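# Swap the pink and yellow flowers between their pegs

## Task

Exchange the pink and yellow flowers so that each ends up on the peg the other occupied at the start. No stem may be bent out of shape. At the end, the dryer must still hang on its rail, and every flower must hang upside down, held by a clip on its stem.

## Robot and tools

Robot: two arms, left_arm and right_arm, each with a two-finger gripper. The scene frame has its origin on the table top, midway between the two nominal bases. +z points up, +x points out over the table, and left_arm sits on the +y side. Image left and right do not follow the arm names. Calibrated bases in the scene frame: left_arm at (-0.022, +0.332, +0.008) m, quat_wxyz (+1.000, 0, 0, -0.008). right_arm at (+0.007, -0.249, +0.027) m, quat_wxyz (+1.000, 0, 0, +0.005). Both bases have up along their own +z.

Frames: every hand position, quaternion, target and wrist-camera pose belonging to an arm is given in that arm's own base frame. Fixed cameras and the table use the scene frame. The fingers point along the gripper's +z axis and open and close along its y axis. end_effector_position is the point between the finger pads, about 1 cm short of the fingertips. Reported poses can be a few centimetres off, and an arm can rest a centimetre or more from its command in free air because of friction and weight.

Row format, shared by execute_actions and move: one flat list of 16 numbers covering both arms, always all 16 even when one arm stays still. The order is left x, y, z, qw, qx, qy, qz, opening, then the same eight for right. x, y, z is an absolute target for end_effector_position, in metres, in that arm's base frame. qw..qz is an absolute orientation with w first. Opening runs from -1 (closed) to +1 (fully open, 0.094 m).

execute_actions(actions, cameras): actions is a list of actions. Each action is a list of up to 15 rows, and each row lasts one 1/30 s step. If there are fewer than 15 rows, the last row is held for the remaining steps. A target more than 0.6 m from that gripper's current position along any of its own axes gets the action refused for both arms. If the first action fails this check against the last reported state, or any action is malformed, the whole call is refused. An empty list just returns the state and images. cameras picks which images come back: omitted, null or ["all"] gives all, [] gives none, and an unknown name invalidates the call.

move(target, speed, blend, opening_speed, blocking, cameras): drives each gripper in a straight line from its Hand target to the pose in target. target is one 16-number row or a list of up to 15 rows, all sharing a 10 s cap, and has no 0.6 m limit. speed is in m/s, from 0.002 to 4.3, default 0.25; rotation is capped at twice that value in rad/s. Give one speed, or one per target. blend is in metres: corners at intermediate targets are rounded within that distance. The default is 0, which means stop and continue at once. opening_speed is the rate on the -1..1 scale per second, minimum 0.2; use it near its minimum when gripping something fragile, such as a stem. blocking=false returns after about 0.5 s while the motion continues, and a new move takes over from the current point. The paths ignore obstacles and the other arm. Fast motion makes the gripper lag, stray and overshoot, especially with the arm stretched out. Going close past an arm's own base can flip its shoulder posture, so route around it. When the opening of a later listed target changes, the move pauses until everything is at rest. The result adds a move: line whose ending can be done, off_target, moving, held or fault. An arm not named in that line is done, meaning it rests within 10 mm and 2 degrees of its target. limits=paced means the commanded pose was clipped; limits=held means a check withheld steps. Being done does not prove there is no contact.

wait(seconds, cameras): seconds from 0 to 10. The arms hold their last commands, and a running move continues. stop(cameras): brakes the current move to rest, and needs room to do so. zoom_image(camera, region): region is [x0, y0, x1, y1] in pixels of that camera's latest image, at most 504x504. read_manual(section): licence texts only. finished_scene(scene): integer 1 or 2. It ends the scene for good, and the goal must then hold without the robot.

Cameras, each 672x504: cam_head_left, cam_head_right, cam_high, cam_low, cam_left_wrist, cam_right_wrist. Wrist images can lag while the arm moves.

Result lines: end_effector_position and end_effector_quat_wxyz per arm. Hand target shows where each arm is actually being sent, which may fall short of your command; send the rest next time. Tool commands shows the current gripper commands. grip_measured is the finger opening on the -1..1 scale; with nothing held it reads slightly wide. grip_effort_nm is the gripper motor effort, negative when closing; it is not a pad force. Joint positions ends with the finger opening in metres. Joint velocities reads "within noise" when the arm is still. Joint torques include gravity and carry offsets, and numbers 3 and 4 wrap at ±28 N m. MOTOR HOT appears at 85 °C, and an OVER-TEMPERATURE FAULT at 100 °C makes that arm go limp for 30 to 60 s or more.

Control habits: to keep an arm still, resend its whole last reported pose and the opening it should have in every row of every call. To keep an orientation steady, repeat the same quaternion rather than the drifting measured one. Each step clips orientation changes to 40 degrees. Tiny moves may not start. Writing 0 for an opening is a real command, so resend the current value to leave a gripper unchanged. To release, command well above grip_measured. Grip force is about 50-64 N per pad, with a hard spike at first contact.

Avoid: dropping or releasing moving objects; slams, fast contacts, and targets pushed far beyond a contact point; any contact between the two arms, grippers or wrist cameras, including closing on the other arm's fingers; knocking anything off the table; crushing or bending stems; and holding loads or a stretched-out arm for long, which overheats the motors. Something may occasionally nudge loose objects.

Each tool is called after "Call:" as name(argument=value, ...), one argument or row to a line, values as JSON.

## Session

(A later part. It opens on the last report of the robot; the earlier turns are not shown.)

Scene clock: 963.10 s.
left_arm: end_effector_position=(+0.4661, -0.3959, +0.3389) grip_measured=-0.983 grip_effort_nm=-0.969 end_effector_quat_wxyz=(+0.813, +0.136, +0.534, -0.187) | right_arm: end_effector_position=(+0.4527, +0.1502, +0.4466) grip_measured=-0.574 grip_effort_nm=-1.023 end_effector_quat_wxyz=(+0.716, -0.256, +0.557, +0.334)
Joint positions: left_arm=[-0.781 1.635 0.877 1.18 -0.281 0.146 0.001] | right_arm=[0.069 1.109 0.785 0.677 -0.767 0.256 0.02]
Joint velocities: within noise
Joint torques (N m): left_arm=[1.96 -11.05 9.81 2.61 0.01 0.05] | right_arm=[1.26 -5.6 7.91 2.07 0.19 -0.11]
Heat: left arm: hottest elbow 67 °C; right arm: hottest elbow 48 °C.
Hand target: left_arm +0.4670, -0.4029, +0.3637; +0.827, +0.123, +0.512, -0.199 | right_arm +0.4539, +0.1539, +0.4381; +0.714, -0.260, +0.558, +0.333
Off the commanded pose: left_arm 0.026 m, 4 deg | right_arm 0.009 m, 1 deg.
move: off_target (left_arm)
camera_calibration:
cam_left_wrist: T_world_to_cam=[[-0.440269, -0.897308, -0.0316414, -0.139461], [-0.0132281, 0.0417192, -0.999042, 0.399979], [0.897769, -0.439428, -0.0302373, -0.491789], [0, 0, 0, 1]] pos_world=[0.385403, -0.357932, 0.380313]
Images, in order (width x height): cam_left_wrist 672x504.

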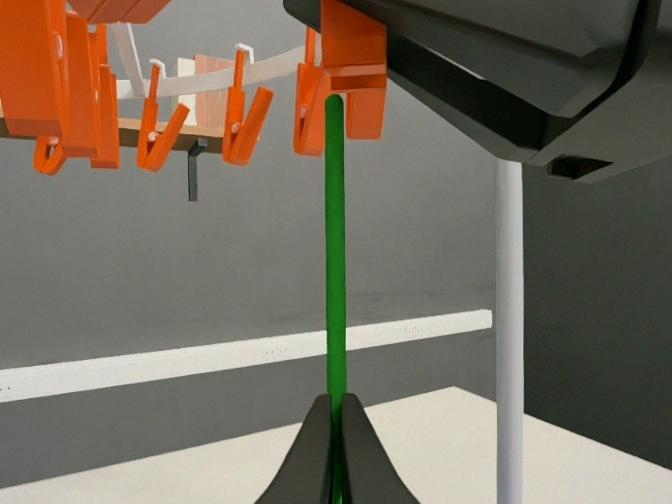

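Call:
move(
  target=[
    [0.465,-0.409,0.364,0.8269,0.1228,0.5117,-0.1985,-1,0.454,0.154,0.438,0.7142,-0.2602,0.558,0.333,-0.95],
  ],
  speed=0.04,
  cameras=["cam_left_wrist"],
)

Call:
zoom_image(
  camera="cam_left_wrist",
  region=[230, 0, 430, 150],
)

Scene clock: 965.70 s.
left_arm: end_effector_position=(+0.4637, -0.3982, +0.3387) grip_measured=-0.983 grip_effort_nm=-0.969 end_effector_quat_wxyz=(+0.813, +0.134, +0.535, -0.188) | right_arm: end_effector_position=(+0.4527, +0.1502, +0.4466) grip_measured=-0.574 grip_effort_nm=-1.033 end_effector_quat_wxyz=(+0.716, -0.256, +0.557, +0.334)
Joint positions: left_arm=[-0.79 1.635 0.877 1.18 -0.292 0.146 0.001] | right_arm=[0.069 1.109 0.785 0.677 -0.767 0.256 0.02]
Joint velocities: within noise
Joint torques (N m): left_arm=[1.85 -10.81 10.06 2.66 -0.01 0.11] | right_arm=[1.2 -5.71 7.87 2.13 0.2 -0.1]
Heat: left arm: hottest elbow 67 °C; right arm: hottest elbow 48 °C.
Hand target: left_arm +0.4638, -0.4078, +0.3637; +0.827, +0.123, +0.512, -0.199 | right_arm +0.4539, +0.1539, +0.4381; +0.714, -0.260, +0.558, +0.333
Off the commanded pose: left_arm 0.028 m, 4 deg | right_arm 0.009 m, 1 deg.
move: off_target (left_arm)
camera_calibration:
cam_left_wrist: T_world_to_cam=[[-0.438836, -0.898154, -0.0272646, -0.145018], [-0.0165889, 0.038435, -0.999123, 0.400082], [0.898414, -0.437999, -0.031766, -0.489755], [0, 0, 0, 1]] pos_world=[0.383001, -0.360138, 0.38022]
Images, in order (width x height): cam_left_wrist 672x504.

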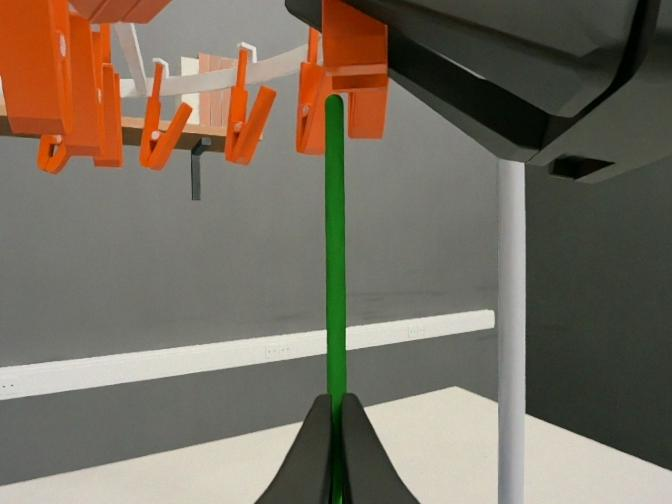

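Scaled by 2.520 from the camera's 672x504 image, which has a finer 960x720 frame.

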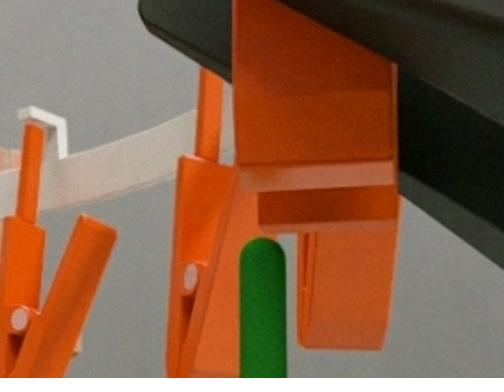

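Call:
move(
  target=[
    [0.464,-0.409,0.340,0.8269,0.1228,0.5117,-0.1985,-1,0.454,0.154,0.438,0.7142,-0.2602,0.558,0.333,-0.95],
  ],
  speed=0.04,
  cameras=["cam_left_wrist"],
)

Call:
zoom_image(
  camera="cam_left_wrist",
  region=[230, 0, 430, 150],
)

Scene clock: 969.97 s.
left_arm: end_effector_position=(+0.4647, -0.3998, +0.3285) grip_measured=-0.983 grip_effort_nm=-0.974 end_effector_quat_wxyz=(+0.819, +0.128, +0.526, -0.191) | right_arm: end_effector_position=(+0.4527, +0.1502, +0.4466) grip_measured=-0.574 grip_effort_nm=-1.033 end_effector_quat_wxyz=(+0.716, -0.256, +0.557, +0.334)
Joint positions: left_arm=[-0.791 1.677 0.877 1.247 -0.293 0.146 0.001] | right_arm=[0.069 1.109 0.785 0.677 -0.767 0.256 0.02]
Joint velocities: within noise
Joint torques (N m): left_arm=[1.73 -10.58 8.47 2.63 0.01 0.12] | right_arm=[1.32 -5.83 7.95 2.04 0.19 -0.1]
Heat: left arm: hottest elbow 68 °C; right arm: hottest elbow 48 °C.
Hand target: left_arm +0.4636, -0.4086, +0.3397; +0.827, +0.123, +0.512, -0.198 | right_arm +0.4539, +0.1539, +0.4381; +0.714, -0.260, +0.558, +0.333
Off the commanded pose: left_arm 0.015 m, 2 deg | right_arm 0.009 m, 1 deg.
move: off_target (left_arm)
camera_calibration:
cam_left_wrist: T_world_to_cam=[[-0.438244, -0.898664, -0.0185456, -0.149657], [0.000468315, 0.0204042, -0.999792, 0.374997], [0.898856, -0.438162, -0.00852118, -0.499609], [0, 0, 0, 1]] pos_world=[0.383314, -0.361053, 0.367886]
Images, in order (width x height): cam_left_wrist 672x504.

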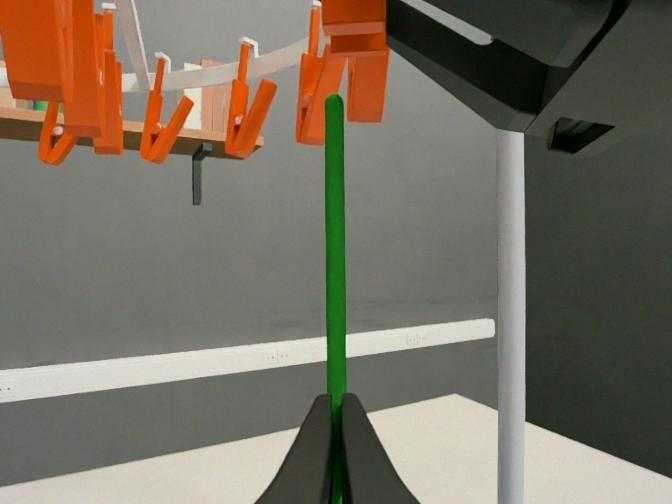

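Scaled by 2.520 from the camera's 672x504 image, which has a finer 960x720 frame.

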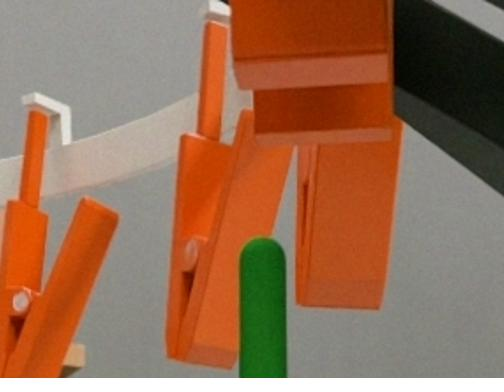

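Call:
move(
  target=[
    [0.456,-0.413,0.342,0.8269,0.1228,0.5117,-0.1985,-1,0.454,0.154,0.438,0.7142,-0.2602,0.558,0.333,-0.95],
  ],
  speed=0.04,
  cameras=["cam_left_wrist"],
)

Call:
zoom_image(
  camera="cam_left_wrist",
  region=[230, 0, 430, 150],
)

Scene clock: 972.57 s.
left_arm: end_effector_position=(+0.4586, -0.4059, +0.3282) grip_measured=-0.983 grip_effort_nm=-0.969 end_effector_quat_wxyz=(+0.818, +0.128, +0.527, -0.193) | right_arm: end_effector_position=(+0.4527, +0.1502, +0.4466) grip_measured=-0.574 grip_effort_nm=-1.033 end_effector_quat_wxyz=(+0.716, -0.256, +0.557, +0.334)
Joint positions: left_arm=[-0.809 1.677 0.877 1.247 -0.309 0.151 0.001] | right_arm=[0.069 1.109 0.785 0.677 -0.767 0.256 0.02]
Joint velocities: within noise
Joint torques (N m): left_arm=[1.61 -11.22 8.06 2.63 0.01 0.18] | right_arm=[1.14 -5.83 7.94 2.04 0.18 -0.1]
Heat: left arm: hottest elbow 68 °C; right arm: hottest elbow 48 °C.
Hand target: left_arm +0.4558, -0.4126, +0.3418; +0.827, +0.123, +0.512, -0.198 | right_arm +0.4539, +0.1539, +0.4381; +0.714, -0.260, +0.558, +0.333
Off the commanded pose: left_arm 0.016 m, 2 deg | right_arm 0.009 m, 1 deg.
move: off_target (left_arm)
camera_calibration:
cam_left_wrist: T_world_to_cam=[[-0.440504, -0.89761, -0.0158799, -0.157285], [-0.00237531, 0.0188538, -0.999819, 0.375541], [0.897747, -0.440387, -0.0104373, -0.496581], [0, 0, 0, 1]] pos_world=[0.377412, -0.366949, 0.367792]
Images, in order (width x height): cam_left_wrist 672x504.

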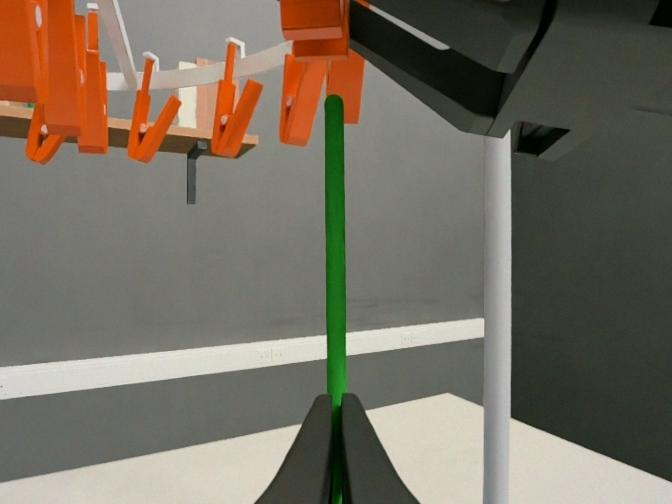

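Scaled by 2.520 from the camera's 672x504 image, which has a finer 960x720 frame.

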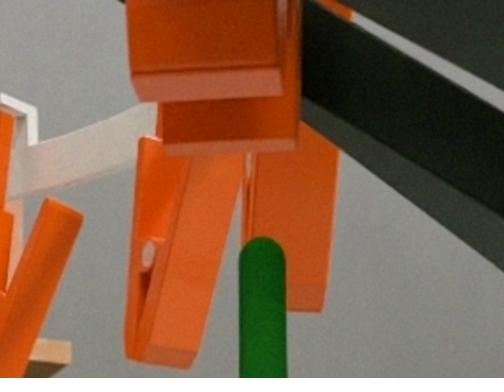

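Call:
move(
  target=[
    [0.460,-0.397,0.345,0.8269,0.1228,0.5117,-0.1985,-1,0.454,0.154,0.438,0.7142,-0.2602,0.558,0.333,-0.95],
  ],
  speed=0.04,
  cameras=["cam_left_wrist"],
)

Call:
zoom_image(
  camera="cam_left_wrist",
  region=[230, 0, 430, 150],
)

Scene clock: 976.63 s.
left_arm: end_effector_position=(+0.4595, -0.4059, +0.3286) grip_measured=-0.983 grip_effort_nm=-0.969 end_effector_quat_wxyz=(+0.818, +0.134, +0.524, -0.195) | right_arm: end_effector_position=(+0.4527, +0.1502, +0.4466) grip_measured=-0.574 grip_effort_nm=-1.033 end_effector_quat_wxyz=(+0.716, -0.256, +0.557, +0.334)
Joint positions: left_arm=[-0.803 1.677 0.877 1.247 -0.289 0.151 0.001] | right_arm=[0.069 1.109 0.785 0.677 -0.767 0.256 0.02]
Joint velocities: within noise
Joint torques (N m): left_arm=[3.43 -13.1 6.53 2.39 0.23 0] | right_arm=[1.26 -5.89 7.92 2.06 0.18 -0.09]
Heat: left arm: hottest elbow 67 °C; right arm: hottest elbow 48 °C.
Hand target: left_arm +0.4599, -0.3971, +0.3448; +0.827, +0.123, +0.512, -0.198 | right_arm +0.4539, +0.1539, +0.4381; +0.714, -0.260, +0.558, +0.333
Off the commanded pose: left_arm 0.019 m, 2 deg | right_arm 0.009 m, 1 deg.
move: off_target (left_arm)
camera_calibration:
cam_left_wrist: T_world_to_cam=[[-0.45057, -0.892396, -0.0248289, -0.147129], [0.00450835, 0.0255372, -0.999664, 0.375501], [0.89273, -0.45053, -0.00748304, -0.500153], [0, 0, 0, 1]] pos_world=[0.378517, -0.366221, 0.367979]
Images, in order (width x height): cam_left_wrist 672x504.

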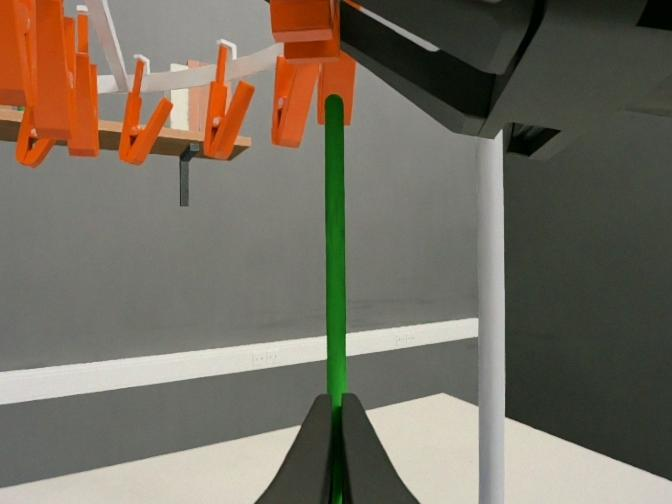

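Scaled by 2.520 from the camera's 672x504 image, which has a finer 960x720 frame.

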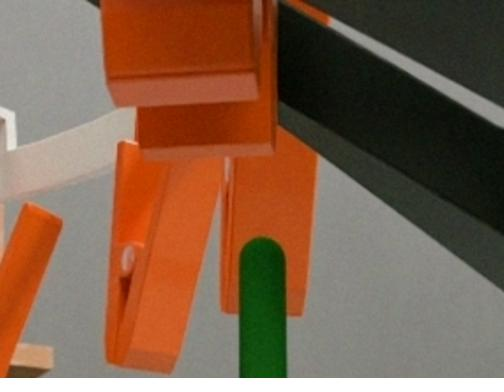

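Call:
move(
  target=[
    [0.464,-0.392,0.345,0.8269,0.1228,0.5117,-0.1985,-1,0.454,0.154,0.438,0.7142,-0.2602,0.558,0.333,-0.95],
  ],
  speed=0.04,
  cameras=["cam_left_wrist"],
)

Call:
zoom_image(
  camera="cam_left_wrist",
  region=[230, 0, 430, 150],
)

Scene clock: 979.43 s.
left_arm: end_effector_position=(+0.4640, -0.4014, +0.3289) grip_measured=-0.983 grip_effort_nm=-0.974 end_effector_quat_wxyz=(+0.819, +0.135, +0.524, -0.194) | right_arm: end_effector_position=(+0.4527, +0.1502, +0.4466) grip_measured=-0.574 grip_effort_nm=-1.033 end_effector_quat_wxyz=(+0.716, -0.256, +0.557, +0.334)
Joint positions: left_arm=[-0.789 1.677 0.877 1.247 -0.276 0.149 0.001] | right_arm=[0.069 1.109 0.785 0.677 -0.767 0.256 0.02]
Joint velocities: within noise
Joint torques (N m): left_arm=[3.37 -13.22 6.38 2.33 0.21 -0.05] | right_arm=[1.2 -5.89 7.84 2.1 0.18 -0.1]
Heat: left arm: hottest elbow 67 °C; right arm: hottest elbow 48 °C.
Hand target: left_arm +0.4640, -0.3921, +0.3447; +0.827, +0.123, +0.512, -0.198 | right_arm +0.4539, +0.1539, +0.4381; +0.714, -0.260, +0.558, +0.333
Off the commanded pose: left_arm 0.019 m, 2 deg | right_arm 0.009 m, 1 deg.
move: off_target (left_arm)
camera_calibration:
cam_left_wrist: T_world_to_cam=[[-0.448894, -0.893157, -0.0276438, -0.141234], [0.00717061, 0.0273344, -0.999601, 0.375074], [0.893556, -0.448913, -0.00586577, -0.502383], [0, 0, 0, 1]] pos_world=[0.382819, -0.361923, 0.368073]
Images, in order (width x height): cam_left_wrist 672x504.

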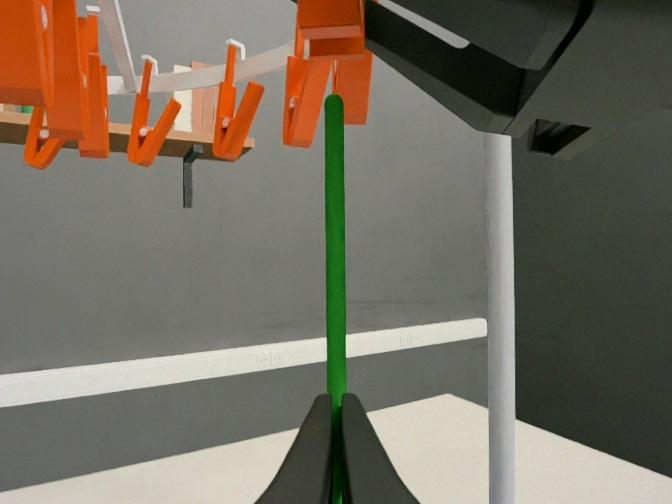

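Scaled by 2.520 from the camera's 672x504 image, which has a finer 960x720 frame.

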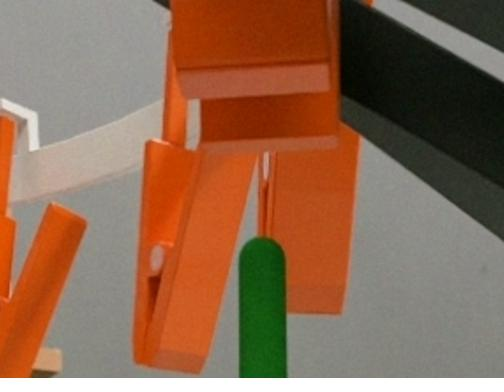

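Call:
move(
  target=[
    [0.464,-0.392,0.372,0.8269,0.1228,0.5117,-0.1985,-1,0.454,0.154,0.438,0.7142,-0.2602,0.558,0.333,-0.95],
  ],
  speed=0.04,
  cameras=["cam_left_wrist"],
)

Call:
zoom_image(
  camera="cam_left_wrist",
  region=[230, 0, 430, 150],
)

Scene clock: 982.73 s.
left_arm: end_effector_position=(+0.4615, -0.3990, +0.3433) grip_measured=-0.983 grip_effort_nm=-0.969 end_effector_quat_wxyz=(+0.815, +0.138, +0.528, -0.192) | right_arm: end_effector_position=(+0.4527, +0.1501, +0.4468) grip_measured=-0.574 grip_effort_nm=-1.033 end_effector_quat_wxyz=(+0.717, -0.256, +0.556, +0.334)
Joint positions: left_arm=[-0.789 1.631 0.877 1.187 -0.276 0.149 0.001] | right_arm=[0.069 1.109 0.785 0.678 -0.766 0.256 0.02]
Joint velocities: within noise
Joint torques (N m): left_arm=[3.43 -13.45 8.2 1.63 0.21 -0.05] | right_arm=[1.26 -5.71 7.94 2.04 0.15 -0.1]
Heat: left arm: hottest elbow 66 °C; right arm: hottest elbow 48 °C.
Hand target: left_arm +0.4632, -0.3916, +0.3718; +0.827, +0.123, +0.511, -0.199 | right_arm +0.4539, +0.1539, +0.4381; +0.714, -0.260, +0.558, +0.333
Off the commanded pose: left_arm 0.030 m, 3 deg | right_arm 0.010 m, 1 deg.
move: off_target (left_arm)
camera_calibration:
cam_left_wrist: T_world_to_cam=[[-0.449815, -0.89254, -0.0322165, -0.13763], [-0.0018872, 0.0370215, -0.999313, 0.397371], [0.89312, -0.449445, -0.0183373, -0.494749], [0, 0, 0, 1]] pos_world=[0.380712, -0.359914, 0.383591]
Images, in order (width x height): cam_left_wrist 672x504.

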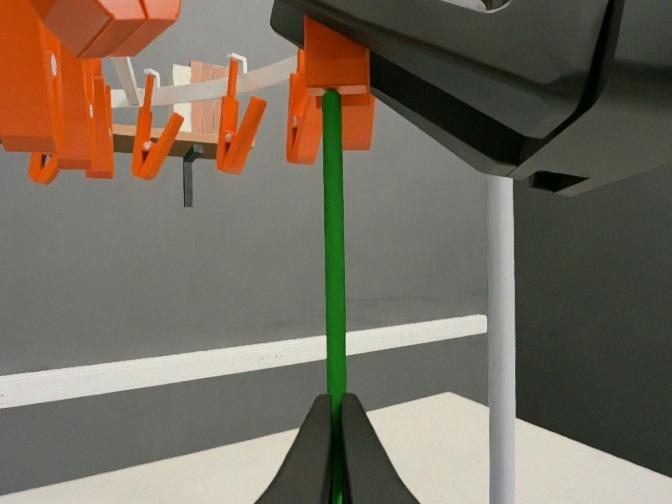

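Scaled by 2.520 from the camera's 672x504 image, which has a finer 960x720 frame.

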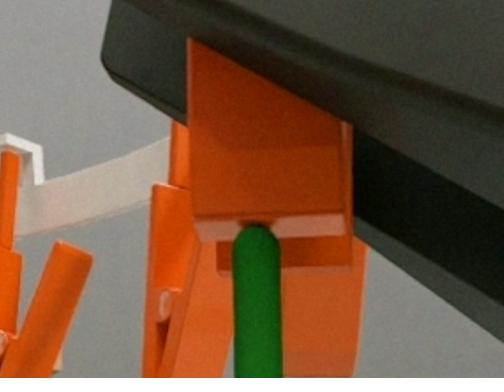

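Call:
move(
  target=[
    [0.464,-0.392,0.352,0.8269,0.1228,0.5117,-0.1985,-1,0.454,0.154,0.438,0.7142,-0.2602,0.558,0.333,-0.95],
    [0.470,-0.394,0.362,0.8269,0.1228,0.5117,-0.1985,-1,0.454,0.154,0.438,0.7142,-0.2602,0.558,0.333,-0.95],
  ],
  speed=0.04,
  cameras=["cam_left_wrist"],
)

Call:
zoom_image(
  camera="cam_left_wrist",
  region=[230, 0, 430, 150],
)

Scene clock: 986.80 s.
left_arm: end_effector_position=(+0.4620, -0.3964, +0.3438) grip_measured=-0.983 grip_effort_nm=-0.969 end_effector_quat_wxyz=(+0.817, +0.136, +0.525, -0.193) | right_arm: end_effector_position=(+0.4527, +0.1500, +0.4472) grip_measured=-0.574 grip_effort_nm=-1.028 end_effector_quat_wxyz=(+0.717, -0.256, +0.556, +0.333)
Joint positions: left_arm=[-0.784 1.632 0.874 1.199 -0.271 0.148 0.001] | right_arm=[0.069 1.109 0.785 0.68 -0.766 0.256 0.02]
Joint velocities: within noise
Joint torques (N m): left_arm=[3.31 -11.28 8.83 2.1 0.24 -0.07] | right_arm=[1.2 -5.66 7.91 1.92 0.14 -0.1]
Heat: left arm: hottest elbow 66 °C; right arm: hottest elbow 48 °C.
Hand target: left_arm +0.4693, -0.3935, +0.3618; +0.827, +0.123, +0.512, -0.198 | right_arm +0.4539, +0.1539, +0.4381; +0.714, -0.260, +0.558, +0.333
Off the commanded pose: left_arm 0.020 m, 3 deg | right_arm 0.010 m, 1 deg.
move: off_target (left_arm)
camera_calibration:
cam_left_wrist: T_world_to_cam=[[-0.449372, -0.892819, -0.0306297, -0.135881], [0.00434417, 0.0321022, -0.999475, 0.392987], [0.893334, -0.44927, -0.0105473, -0.496774], [0, 0, 0, 1]] pos_world=[0.381017, -0.357118, 0.383379]
Images, in order (width x height): cam_left_wrist 672x504.

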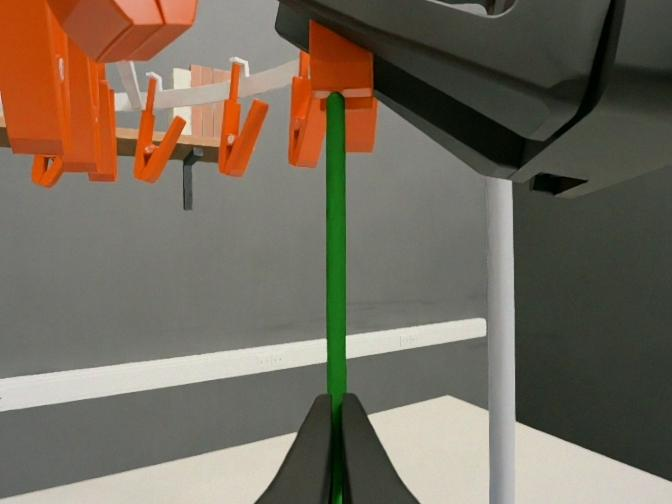

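Scaled by 2.520 from the camera's 672x504 image, which has a finer 960x720 frame.

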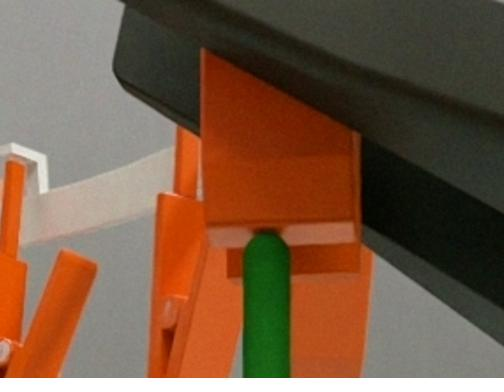

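Call:
move(
  target=[
    [0.470,-0.394,0.346,0.8269,0.1228,0.5117,-0.1985,-1,0.454,0.154,0.438,0.7142,-0.2602,0.558,0.333,-0.95],
    [0.479,-0.400,0.352,0.8269,0.1228,0.5117,-0.1985,-1,0.454,0.154,0.438,0.7142,-0.2602,0.558,0.333,-0.95],
  ],
  speed=0.04,
  cameras=["cam_left_wrist"],
)

Call:
zoom_image(
  camera="cam_left_wrist",
  region=[230, 0, 430, 150],
)

Scene clock: 993.00 s.
left_arm: end_effector_position=(+0.4659, -0.3966, +0.3339) grip_measured=-0.983 grip_effort_nm=-0.969 end_effector_quat_wxyz=(+0.817, +0.136, +0.526, -0.193) | right_arm: end_effector_position=(+0.4527, +0.1500, +0.4472) grip_measured=-0.574 grip_effort_nm=-1.033 end_effector_quat_wxyz=(+0.717, -0.256, +0.556, +0.333)
Joint positions: left_arm=[-0.779 1.658 0.874 1.223 -0.267 0.145 0.001] | right_arm=[0.069 1.109 0.785 0.68 -0.766 0.256 0.02]
Joint velocities: within noise
Joint torques (N m): left_arm=[3.49 -10.34 10.09 1.95 0.21 -0.05] | right_arm=[1.26 -5.89 7.84 1.94 0.14 -0.11]
Heat: left arm: hottest elbow 65 °C; right arm: hottest elbow 48 °C.
Hand target: left_arm +0.4779, -0.3989, +0.3519; +0.827, +0.123, +0.512, -0.198 | right_arm +0.4539, +0.1539, +0.4381; +0.714, -0.260, +0.558, +0.333
Off the commanded pose: left_arm 0.023 m, 3 deg | right_arm 0.010 m, 1 deg.
move: off_target (left_arm)
camera_calibration:
cam_left_wrist: T_world_to_cam=[[-0.449011, -0.893007, -0.0304488, -0.134927], [0.00308676, 0.0325267, -0.999466, 0.383816], [0.893521, -0.448865, -0.0118483, -0.499803], [0, 0, 0, 1]] pos_world=[0.384816, -0.357319, 0.373581]
Images, in order (width x height): cam_left_wrist 672x504.

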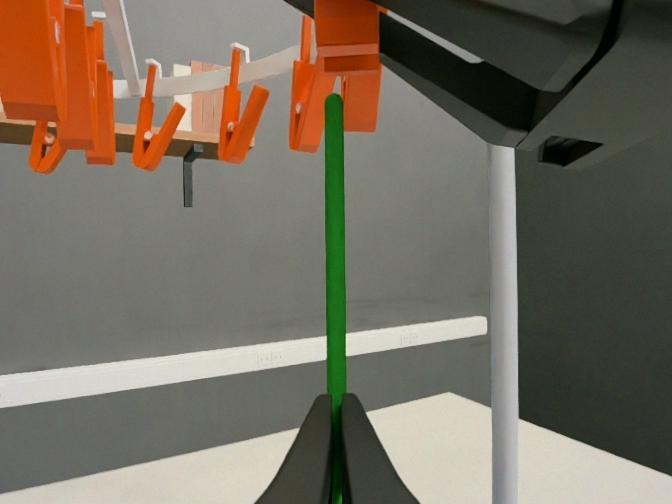

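Scaled by 2.520 from the camera's 672x504 image, which has a finer 960x720 frame.

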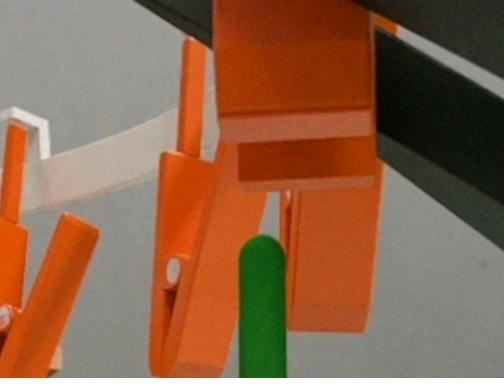

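Call:
move(
  target=[
    [0.477,-0.4085,0.352,0.8269,0.1228,0.5117,-0.1985,-1,0.454,0.154,0.438,0.7142,-0.2602,0.558,0.333,-0.95],
  ],
  speed=0.04,
  cameras=["cam_left_wrist"],
)

Call:
zoom_image(
  camera="cam_left_wrist",
  region=[230, 0, 430, 150],
)

Scene clock: 996.97 s.
left_arm: end_effector_position=(+0.4695, -0.3984, +0.3346) grip_measured=-0.983 grip_effort_nm=-0.969 end_effector_quat_wxyz=(+0.818, +0.132, +0.526, -0.191) | right_arm: end_effector_position=(+0.4527, +0.1500, +0.4472) grip_measured=-0.574 grip_effort_nm=-1.033 end_effector_quat_wxyz=(+0.717, -0.256, +0.556, +0.333)
Joint positions: left_arm=[-0.779 1.667 0.887 1.223 -0.275 0.145 0.001] | right_arm=[0.069 1.109 0.785 0.68 -0.766 0.256 0.02]
Joint velocities: within noise
Joint torques (N m): left_arm=[2.26 -10.46 10.18 1.88 -0.02 0.03] | right_arm=[1.2 -5.66 7.91 1.94 0.14 -0.1]
Heat: left arm: hottest elbow 65 °C; right arm: hottest elbow 48 °C.
Hand target: left_arm +0.4759, -0.4076, +0.3518; +0.827, +0.123, +0.512, -0.199 | right_arm +0.4539, +0.1539, +0.4381; +0.714, -0.260, +0.558, +0.333
Off the commanded pose: left_arm 0.022 m, 2 deg | right_arm 0.010 m, 1 deg.
move: off_target (left_arm)
camera_calibration:
cam_left_wrist: T_world_to_cam=[[-0.4426, -0.896351, -0.0257112, -0.140739], [0.00306162, 0.0271619, -0.999626, 0.382516], [0.896714, -0.442513, -0.00927755, -0.503704], [0, 0, 0, 1]] pos_world=[0.388216, -0.359437, 0.374081]
Images, in order (width x height): cam_left_wrist 672x504.

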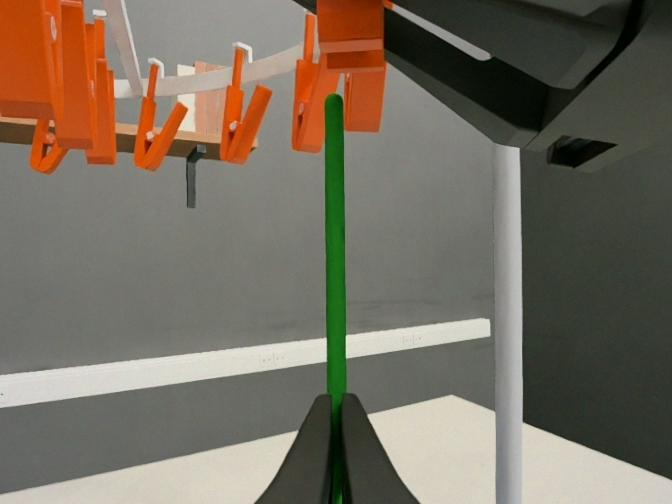

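Scaled by 2.520 from the camera's 672x504 image, which has a finer 960x720 frame.

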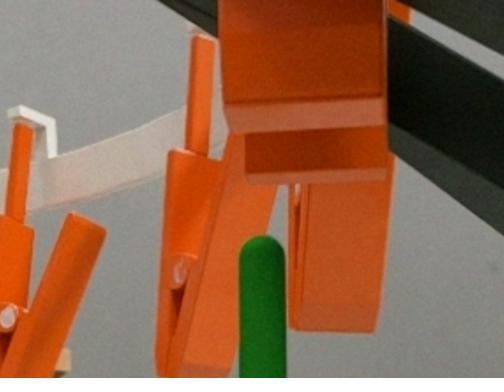

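Call:
move(
  target=[
    [0.473,-0.4125,0.353,0.8269,0.1228,0.5117,-0.1985,-1,0.454,0.154,0.438,0.7142,-0.2602,0.558,0.333,-0.95],
  ],
  speed=0.04,
  cameras=["cam_left_wrist"],
)

Call:
zoom_image(
  camera="cam_left_wrist",
  region=[230, 0, 430, 150],
)

Scene clock: 1000.57 s.
left_arm: end_effector_position=(+0.4689, -0.3988, +0.3347) grip_measured=-0.983 grip_effort_nm=-0.974 end_effector_quat_wxyz=(+0.818, +0.129, +0.527, -0.190) | right_arm: end_effector_position=(+0.4527, +0.1500, +0.4472) grip_measured=-0.574 grip_effort_nm=-1.033 end_effector_quat_wxyz=(+0.717, -0.256, +0.556, +0.333)
Joint positions: left_arm=[-0.783 1.667 0.888 1.223 -0.286 0.145 0.001] | right_arm=[0.069 1.109 0.785 0.68 -0.766 0.256 0.02]
Joint velocities: within noise
Joint torques (N m): left_arm=[1.67 -10.58 10.15 1.83 0.02 0.09] | right_arm=[1.2 -5.83 7.92 1.92 0.15 -0.1]
Heat: left arm: hottest elbow 66 °C; right arm: hottest elbow 48 °C.
Hand target: left_arm +0.4719, -0.4114, +0.3528; +0.827, +0.123, +0.512, -0.198 | right_arm +0.4539, +0.1539, +0.4381; +0.714, -0.260, +0.558, +0.333
Off the commanded pose: left_arm 0.023 m, 2 deg | right_arm 0.010 m, 1 deg.
move: off_target (left_arm)
camera_calibration:
cam_left_wrist: T_world_to_cam=[[-0.437846, -0.898803, -0.0210658, -0.146239], [0.00022783, 0.0233202, -0.999728, 0.382498], [0.89905, -0.437732, -0.0100059, -0.502343], [0, 0, 0, 1]] pos_world=[0.387514, -0.360251, 0.374287]
Images, in order (width x height): cam_left_wrist 672x504.

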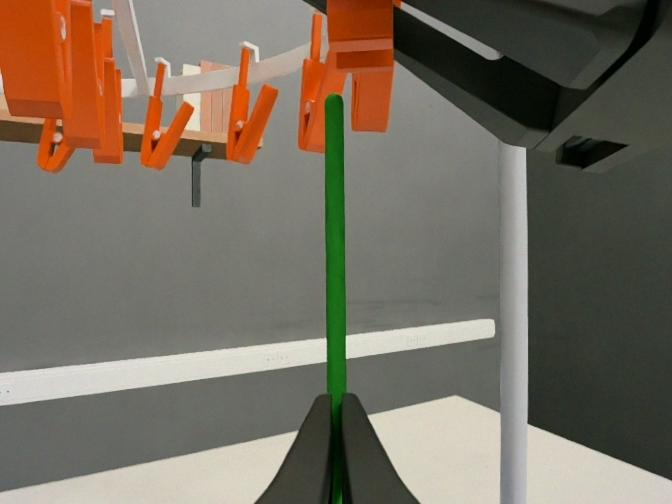

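Scaled by 2.520 from the camera's 672x504 image, which has a finer 960x720 frame.

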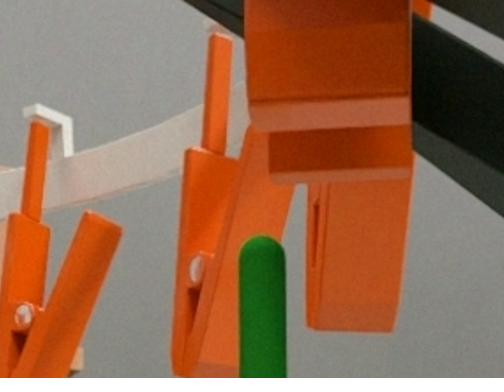

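Call:
move(
  target=[
    [0.4685,-0.4175,0.354,0.8269,0.1228,0.5117,-0.1985,-1,0.454,0.154,0.438,0.7142,-0.2602,0.558,0.333,-0.95],
  ],
  speed=0.04,
  cameras=["cam_left_wrist"],
)

Call:
zoom_image(
  camera="cam_left_wrist",
  region=[230, 0, 430, 150],
)

Scene clock: 1003.77 s.
left_arm: end_effector_position=(+0.4642, -0.4036, +0.3345) grip_measured=-0.983 grip_effort_nm=-0.969 end_effector_quat_wxyz=(+0.817, +0.128, +0.528, -0.192) | right_arm: end_effector_position=(+0.4527, +0.1500, +0.4472) grip_measured=-0.574 grip_effort_nm=-1.033 end_effector_quat_wxyz=(+0.717, -0.256, +0.556, +0.333)
Joint positions: left_arm=[-0.797 1.667 0.888 1.223 -0.298 0.146 0.001] | right_arm=[0.069 1.109 0.785 0.68 -0.766 0.256 0.02]
Joint velocities: within noise
Joint torques (N m): left_arm=[1.55 -10.64 10.29 1.81 -0.01 0.16] | right_arm=[1.26 -5.66 7.88 1.96 0.13 -0.09]
Heat: left arm: hottest elbow 67 °C; right arm: hottest elbow 48 °C.
Hand target: left_arm +0.4673, -0.4164, +0.3538; +0.827, +0.123, +0.512, -0.199 | right_arm +0.4539, +0.1539, +0.4381; +0.714, -0.260, +0.558, +0.333
Off the commanded pose: left_arm 0.024 m, 2 deg | right_arm 0.010 m, 1 deg.
move: off_target (left_arm)
camera_calibration:
cam_left_wrist: T_world_to_cam=[[-0.440316, -0.897684, -0.0168737, -0.152335], [-0.00310365, 0.0203153, -0.999789, 0.382712], [0.897837, -0.440171, -0.0117313, -0.500089], [0, 0, 0, 1]] pos_world=[0.383111, -0.364648, 0.374194]
Images, in order (width x height): cam_left_wrist 672x504.

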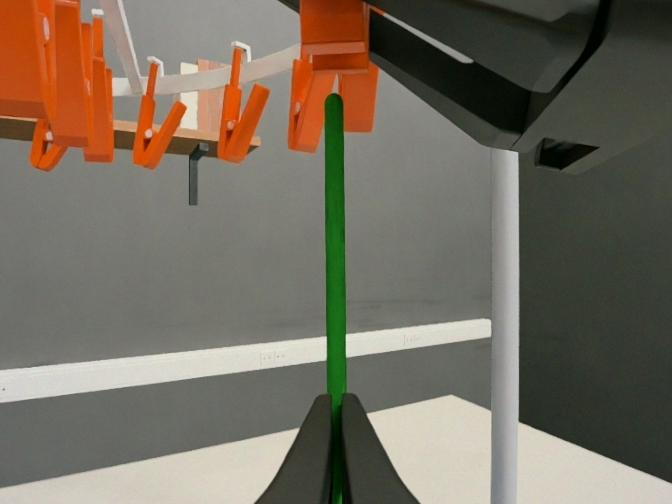

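Scaled by 2.520 from the camera's 672x504 image, which has a finer 960x720 frame.

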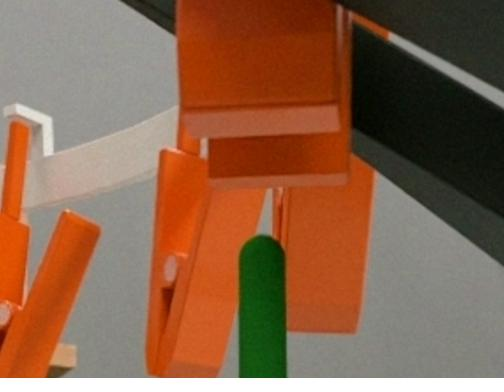

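Call:
move(
  target=[
    [0.4715,-0.4185,0.376,0.8269,0.1228,0.5117,-0.1985,-1,0.454,0.154,0.438,0.7142,-0.2602,0.558,0.333,-0.95],
  ],
  speed=0.04,
  cameras=["cam_left_wrist"],
)

Call:
zoom_image(
  camera="cam_left_wrist",
  region=[230, 0, 430, 150],
)

Scene clock: 1006.93 s.
left_arm: end_effector_position=(+0.4709, -0.4102, +0.3370) grip_measured=-0.983 grip_effort_nm=-0.969 end_effector_quat_wxyz=(+0.812, +0.133, +0.536, -0.188) | right_arm: end_effector_position=(+0.4527, +0.1500, +0.4472) grip_measured=-0.574 grip_effort_nm=-1.028 end_effector_quat_wxyz=(+0.717, -0.256, +0.556, +0.333)
Joint positions: left_arm=[-0.797 1.666 0.914 1.171 -0.299 0.146 0.001] | right_arm=[0.069 1.109 0.785 0.68 -0.766 0.256 0.02]
Joint velocities: within noise
Joint torques (N m): left_arm=[1.96 -13.45 10.39 1.37 0.11 0.14] | right_arm=[1.26 -5.77 7.94 1.91 0.13 -0.11]
Heat: left arm: hottest elbow 67 °C; right arm: hottest elbow 48 °C.
Hand target: left_arm +0.4698, -0.4166, +0.3756; +0.827, +0.123, +0.512, -0.198 | right_arm +0.4539, +0.1539, +0.4381; +0.714, -0.260, +0.558, +0.333
Off the commanded pose: left_arm 0.040 m, 4 deg | right_arm 0.010 m, 1 deg.
move: off_target (left_arm)
camera_calibration:
cam_left_wrist: T_world_to_cam=[[-0.439891, -0.897701, -0.0250735, -0.152749], [-0.0203025, 0.0378536, -0.999077, 0.400387], [0.897821, -0.438976, -0.034877, -0.500614], [0, 0, 0, 1]] pos_world=[0.390398, -0.372036, 0.378727]
Images, in order (width x height): cam_left_wrist 672x504.

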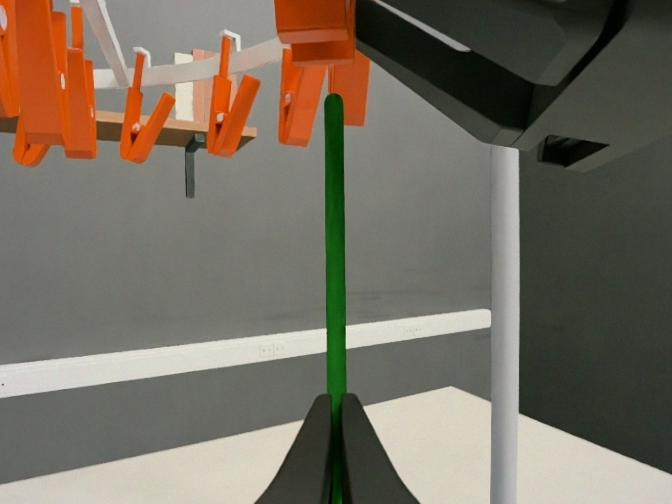

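Scaled by 2.520 from the camera's 672x504 image, which has a finer 960x720 frame.

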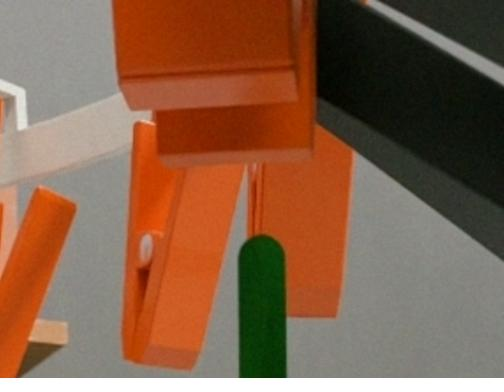

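Call:
move(
  target=[
    [0.462,-0.397,0.352,0.8269,0.1228,0.5117,-0.1985,-1,0.454,0.154,0.438,0.7142,-0.2602,0.558,0.333,-0.95],
  ],
  speed=0.04,
  cameras=["cam_left_wrist"],
)

Call:
zoom_image(
  camera="cam_left_wrist",
  region=[230, 0, 430, 150],
)

Scene clock: 1012.00 s.
left_arm: end_effector_position=(+0.4630, -0.4052, +0.3358) grip_measured=-0.983 grip_effort_nm=-0.974 end_effector_quat_wxyz=(+0.817, +0.133, +0.526, -0.195) | right_arm: end_effector_position=(+0.4527, +0.1500, +0.4472) grip_measured=-0.574 grip_effort_nm=-1.033 end_effector_quat_wxyz=(+0.717, -0.256, +0.556, +0.333)
Joint positions: left_arm=[-0.797 1.664 0.888 1.218 -0.286 0.146 0.001] | right_arm=[0.069 1.109 0.785 0.68 -0.766 0.256 0.02]
Joint velocities: within noise
Joint torques (N m): left_arm=[3.19 -12.92 6.58 2.61 0.22 0.05] | right_arm=[1.26 -5.71 7.86 1.99 0.15 -0.11]
Heat: left arm: hottest elbow 68 °C; right arm: hottest elbow 48 °C.
Hand target: left_arm +0.4620, -0.3970, +0.3518; +0.827, +0.123, +0.512, -0.198 | right_arm +0.4539, +0.1539, +0.4381; +0.714, -0.260, +0.558, +0.333
Off the commanded pose: left_arm 0.018 m, 2 deg | right_arm 0.010 m, 1 deg.
move: off_target (left_arm)
camera_calibration:
cam_left_wrist: T_world_to_cam=[[-0.449993, -0.892748, -0.0225335, -0.145954], [0.000230068, 0.0251167, -0.999684, 0.384464], [0.893032, -0.449856, -0.011097, -0.50164], [0, 0, 0, 1]] pos_world=[0.382213, -0.365623, 0.375487]
Images, in order (width x height): cam_left_wrist 672x504.

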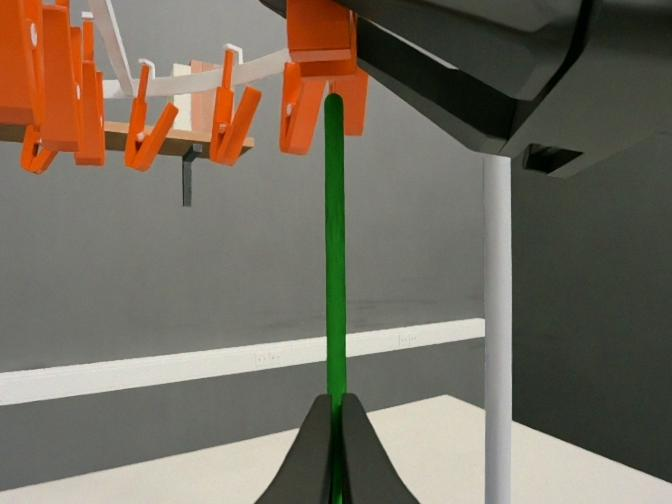

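Scaled by 2.520 from the camera's 672x504 image, which has a finer 960x720 frame.

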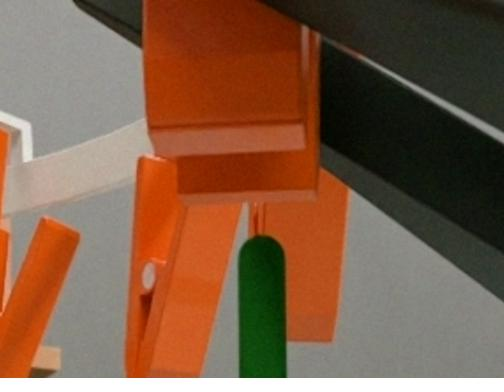

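Call:
move(
  target=[
    [0.464,-0.3955,0.366,0.8269,0.1228,0.5117,-0.1985,-1,0.454,0.154,0.438,0.7142,-0.2602,0.558,0.333,-0.95],
  ],
  speed=0.04,
  cameras=["cam_left_wrist"],
)

Call:
zoom_image(
  camera="cam_left_wrist",
  region=[230, 0, 430, 150],
)

Scene clock: 1015.60 s.
left_arm: end_effector_position=(+0.4610, -0.4020, +0.3473) grip_measured=-0.983 grip_effort_nm=-0.969 end_effector_quat_wxyz=(+0.820, +0.132, +0.521, -0.197) | right_arm: end_effector_position=(+0.4527, +0.1500, +0.4472) grip_measured=-0.574 grip_effort_nm=-1.038 end_effector_quat_wxyz=(+0.717, -0.256, +0.556, +0.333)
Joint positions: left_arm=[-0.794 1.641 0.888 1.208 -0.281 0.146 0.001] | right_arm=[0.069 1.109 0.785 0.68 -0.766 0.256 0.02]
Joint velocities: within noise
Joint torques (N m): left_arm=[3.43 -13.1 7.58 1.42 0.24 0.02] | right_arm=[1.26 -5.83 7.84 1.92 0.14 -0.11]
Heat: left arm: hottest elbow 67 °C; right arm: hottest elbow 48 °C.
Hand target: left_arm +0.4636, -0.3954, +0.3658; +0.827, +0.123, +0.512, -0.198 | right_arm +0.4539, +0.1539, +0.4381; +0.714, -0.260, +0.558, +0.333
Off the commanded pose: left_arm 0.020 m, 2 deg | right_arm 0.010 m, 1 deg.
move: off_target (left_arm)
camera_calibration:
cam_left_wrist: T_world_to_cam=[[-0.451099, -0.892241, -0.0203978, -0.143717], [0.0105336, 0.0175309, -0.999791, 0.38813], [0.892412, -0.45122, 0.00149035, -0.502841], [0, 0, 0, 1]] pos_world=[0.379822, -0.361926, 0.385867]
Images, in order (width x height): cam_left_wrist 672x504.

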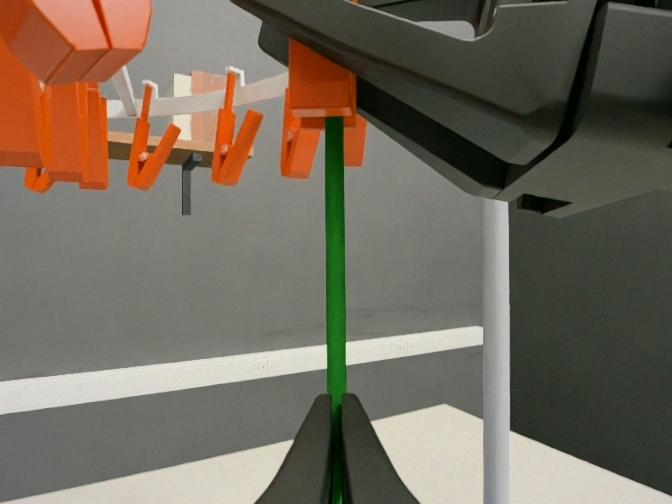

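Scaled by 2.520 from the camera's 672x504 image, which has a finer 960x720 frame.

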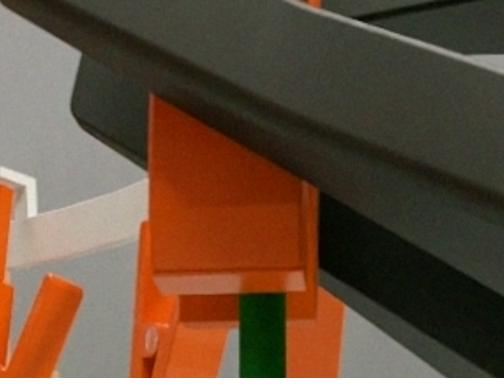

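Call:
move(
  target=[
    [0.466,-0.3955,0.373,0.8269,0.1228,0.5117,-0.1985,-1,0.454,0.154,0.438,0.7142,-0.2602,0.558,0.333,-0.95],
  ],
  speed=0.04,
  cameras=["cam_left_wrist"],
)

Call:
zoom_image(
  camera="cam_left_wrist",
  region=[230, 0, 430, 150],
)

Scene clock: 1018.50 s.
left_arm: end_effector_position=(+0.4618, -0.4011, +0.3490) grip_measured=-0.983 grip_effort_nm=-0.974 end_effector_quat_wxyz=(+0.818, +0.134, +0.525, -0.195) | right_arm: end_effector_position=(+0.4527, +0.1500, +0.4472) grip_measured=-0.574 grip_effort_nm=-1.033 end_effector_quat_wxyz=(+0.717, -0.256, +0.556, +0.333)
Joint positions: left_arm=[-0.792 1.63 0.888 1.186 -0.278 0.146 0.001] | right_arm=[0.069 1.109 0.785 0.68 -0.766 0.256 0.02]
Joint velocities: within noise
Joint torques (N m): left_arm=[3.43 -13.04 8.34 1.42 0.18 0] | right_arm=[1.26 -5.77 7.87 1.91 0.15 -0.1]
Heat: left arm: hottest elbow 67 °C; right arm: hottest elbow 48 °C.
Hand target: left_arm +0.4654, -0.3950, +0.3728; +0.827, +0.123, +0.512, -0.198 | right_arm +0.4539, +0.1539, +0.4381; +0.714, -0.260, +0.558, +0.333
Off the commanded pose: left_arm 0.025 m, 2 deg | right_arm 0.010 m, 1 deg.
move: off_target (left_arm)
camera_calibration:
cam_left_wrist: T_world_to_cam=[[-0.451304, -0.89202, -0.0250061, -0.140815], [0.00389629, 0.0260522, -0.999653, 0.396277], [0.892362, -0.451245, -0.00828187, -0.499697], [0, 0, 0, 1]] pos_world=[0.380816, -0.361419, 0.38848]
Images, in order (width x height): cam_left_wrist 672x504.

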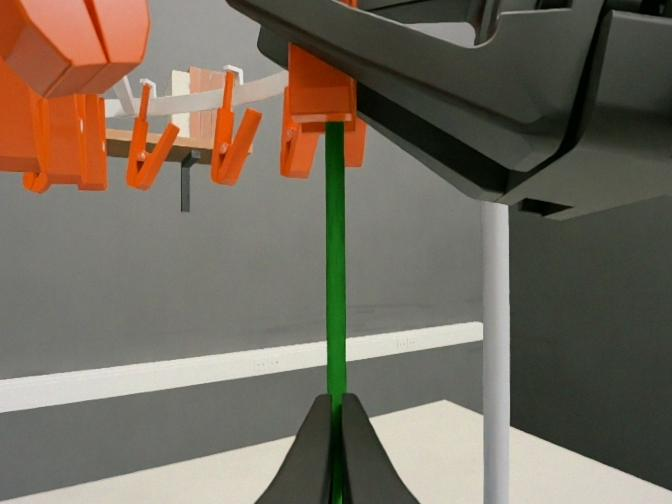

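Scaled by 2.520 from the camera's 672x504 image, which has a finer 960x720 frame.

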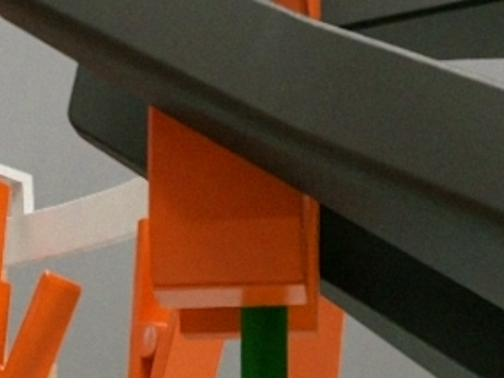

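More.

Call:
move(
  target=[
    [0.466,-0.3955,0.385,0.8269,0.1228,0.5117,-0.1985,-1,0.454,0.154,0.438,0.7142,-0.2602,0.558,0.333,-0.95],
  ],
  speed=0.04,
  cameras=["cam_left_wrist","cam_head_left"],
)

Call:
zoom_image(
  camera="cam_left_wrist",
  region=[230, 0, 430, 150],
)

Scene clock: 1021.27 s.
left_arm: end_effector_position=(+0.4607, -0.4001, +0.3547) grip_measured=-0.983 grip_effort_nm=-0.974 end_effector_quat_wxyz=(+0.815, +0.137, +0.529, -0.194) | right_arm: end_effector_position=(+0.4527, +0.1500, +0.4472) grip_measured=-0.574 grip_effort_nm=-1.038 end_effector_quat_wxyz=(+0.717, -0.256, +0.556, +0.333)
Joint positions: left_arm=[-0.792 1.607 0.888 1.152 -0.278 0.146 0.001] | right_arm=[0.069 1.109 0.785 0.68 -0.766 0.256 0.02]
Joint velocities: within noise
Joint torques (N m): left_arm=[3.43 -12.69 9.22 1.44 0.2 0] | right_arm=[1.26 -5.66 7.9 1.95 0.13 -0.11]
Heat: left arm: hottest elbow 67 °C; right arm: hottest elbow 48 °C.
Hand target: left_arm +0.4649, -0.3948, +0.3846; +0.827, +0.123, +0.512, -0.198 | right_arm +0.4539, +0.1539, +0.4381; +0.714, -0.260, +0.558, +0.333
Off the commanded pose: left_arm 0.031 m, 3 deg | right_arm 0.010 m, 1 deg.
move: off_target (left_arm)
camera_calibration:
cam_left_wrist: T_world_to_cam=[[-0.45155, -0.891778, -0.0288834, -0.138622], [-0.0046776, 0.0347371, -0.999386, 0.409262], [0.892234, -0.451137, -0.0198569, -0.49403], [0, 0, 0, 1]] pos_world=[0.380109, -0.360712, 0.395197]
Images, in order (width x height): cam_head_left 672x504, cam_left_wrist 672x504.

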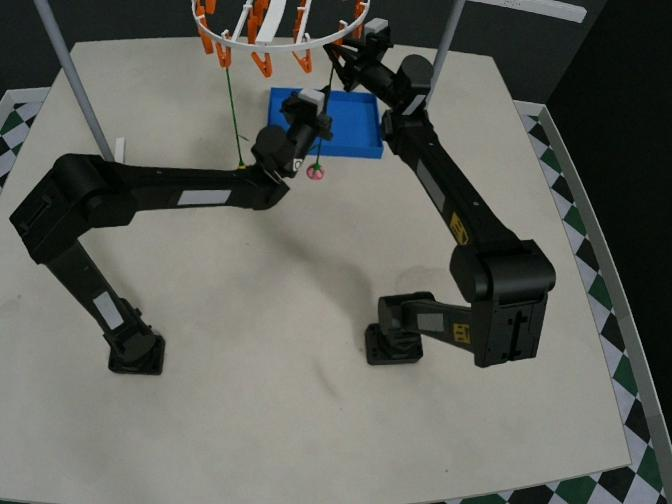

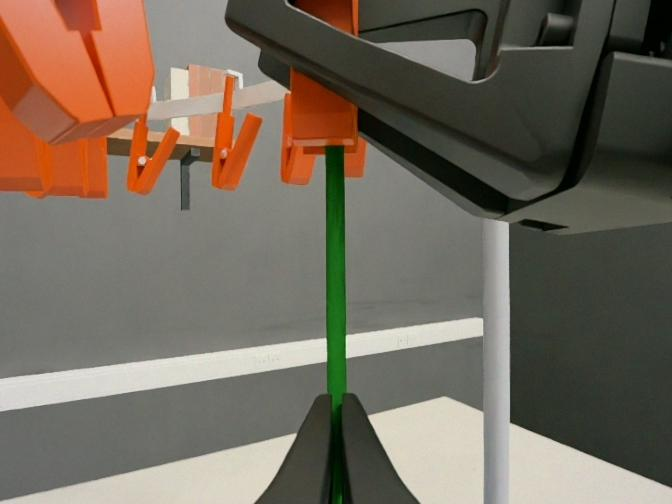

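Scaled by 2.520 from the camera's 672x504 image, which has a finer 960x720 frame.

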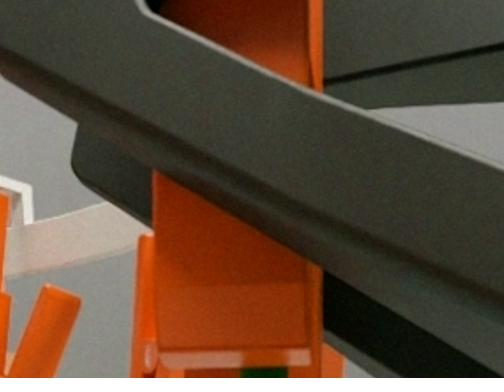

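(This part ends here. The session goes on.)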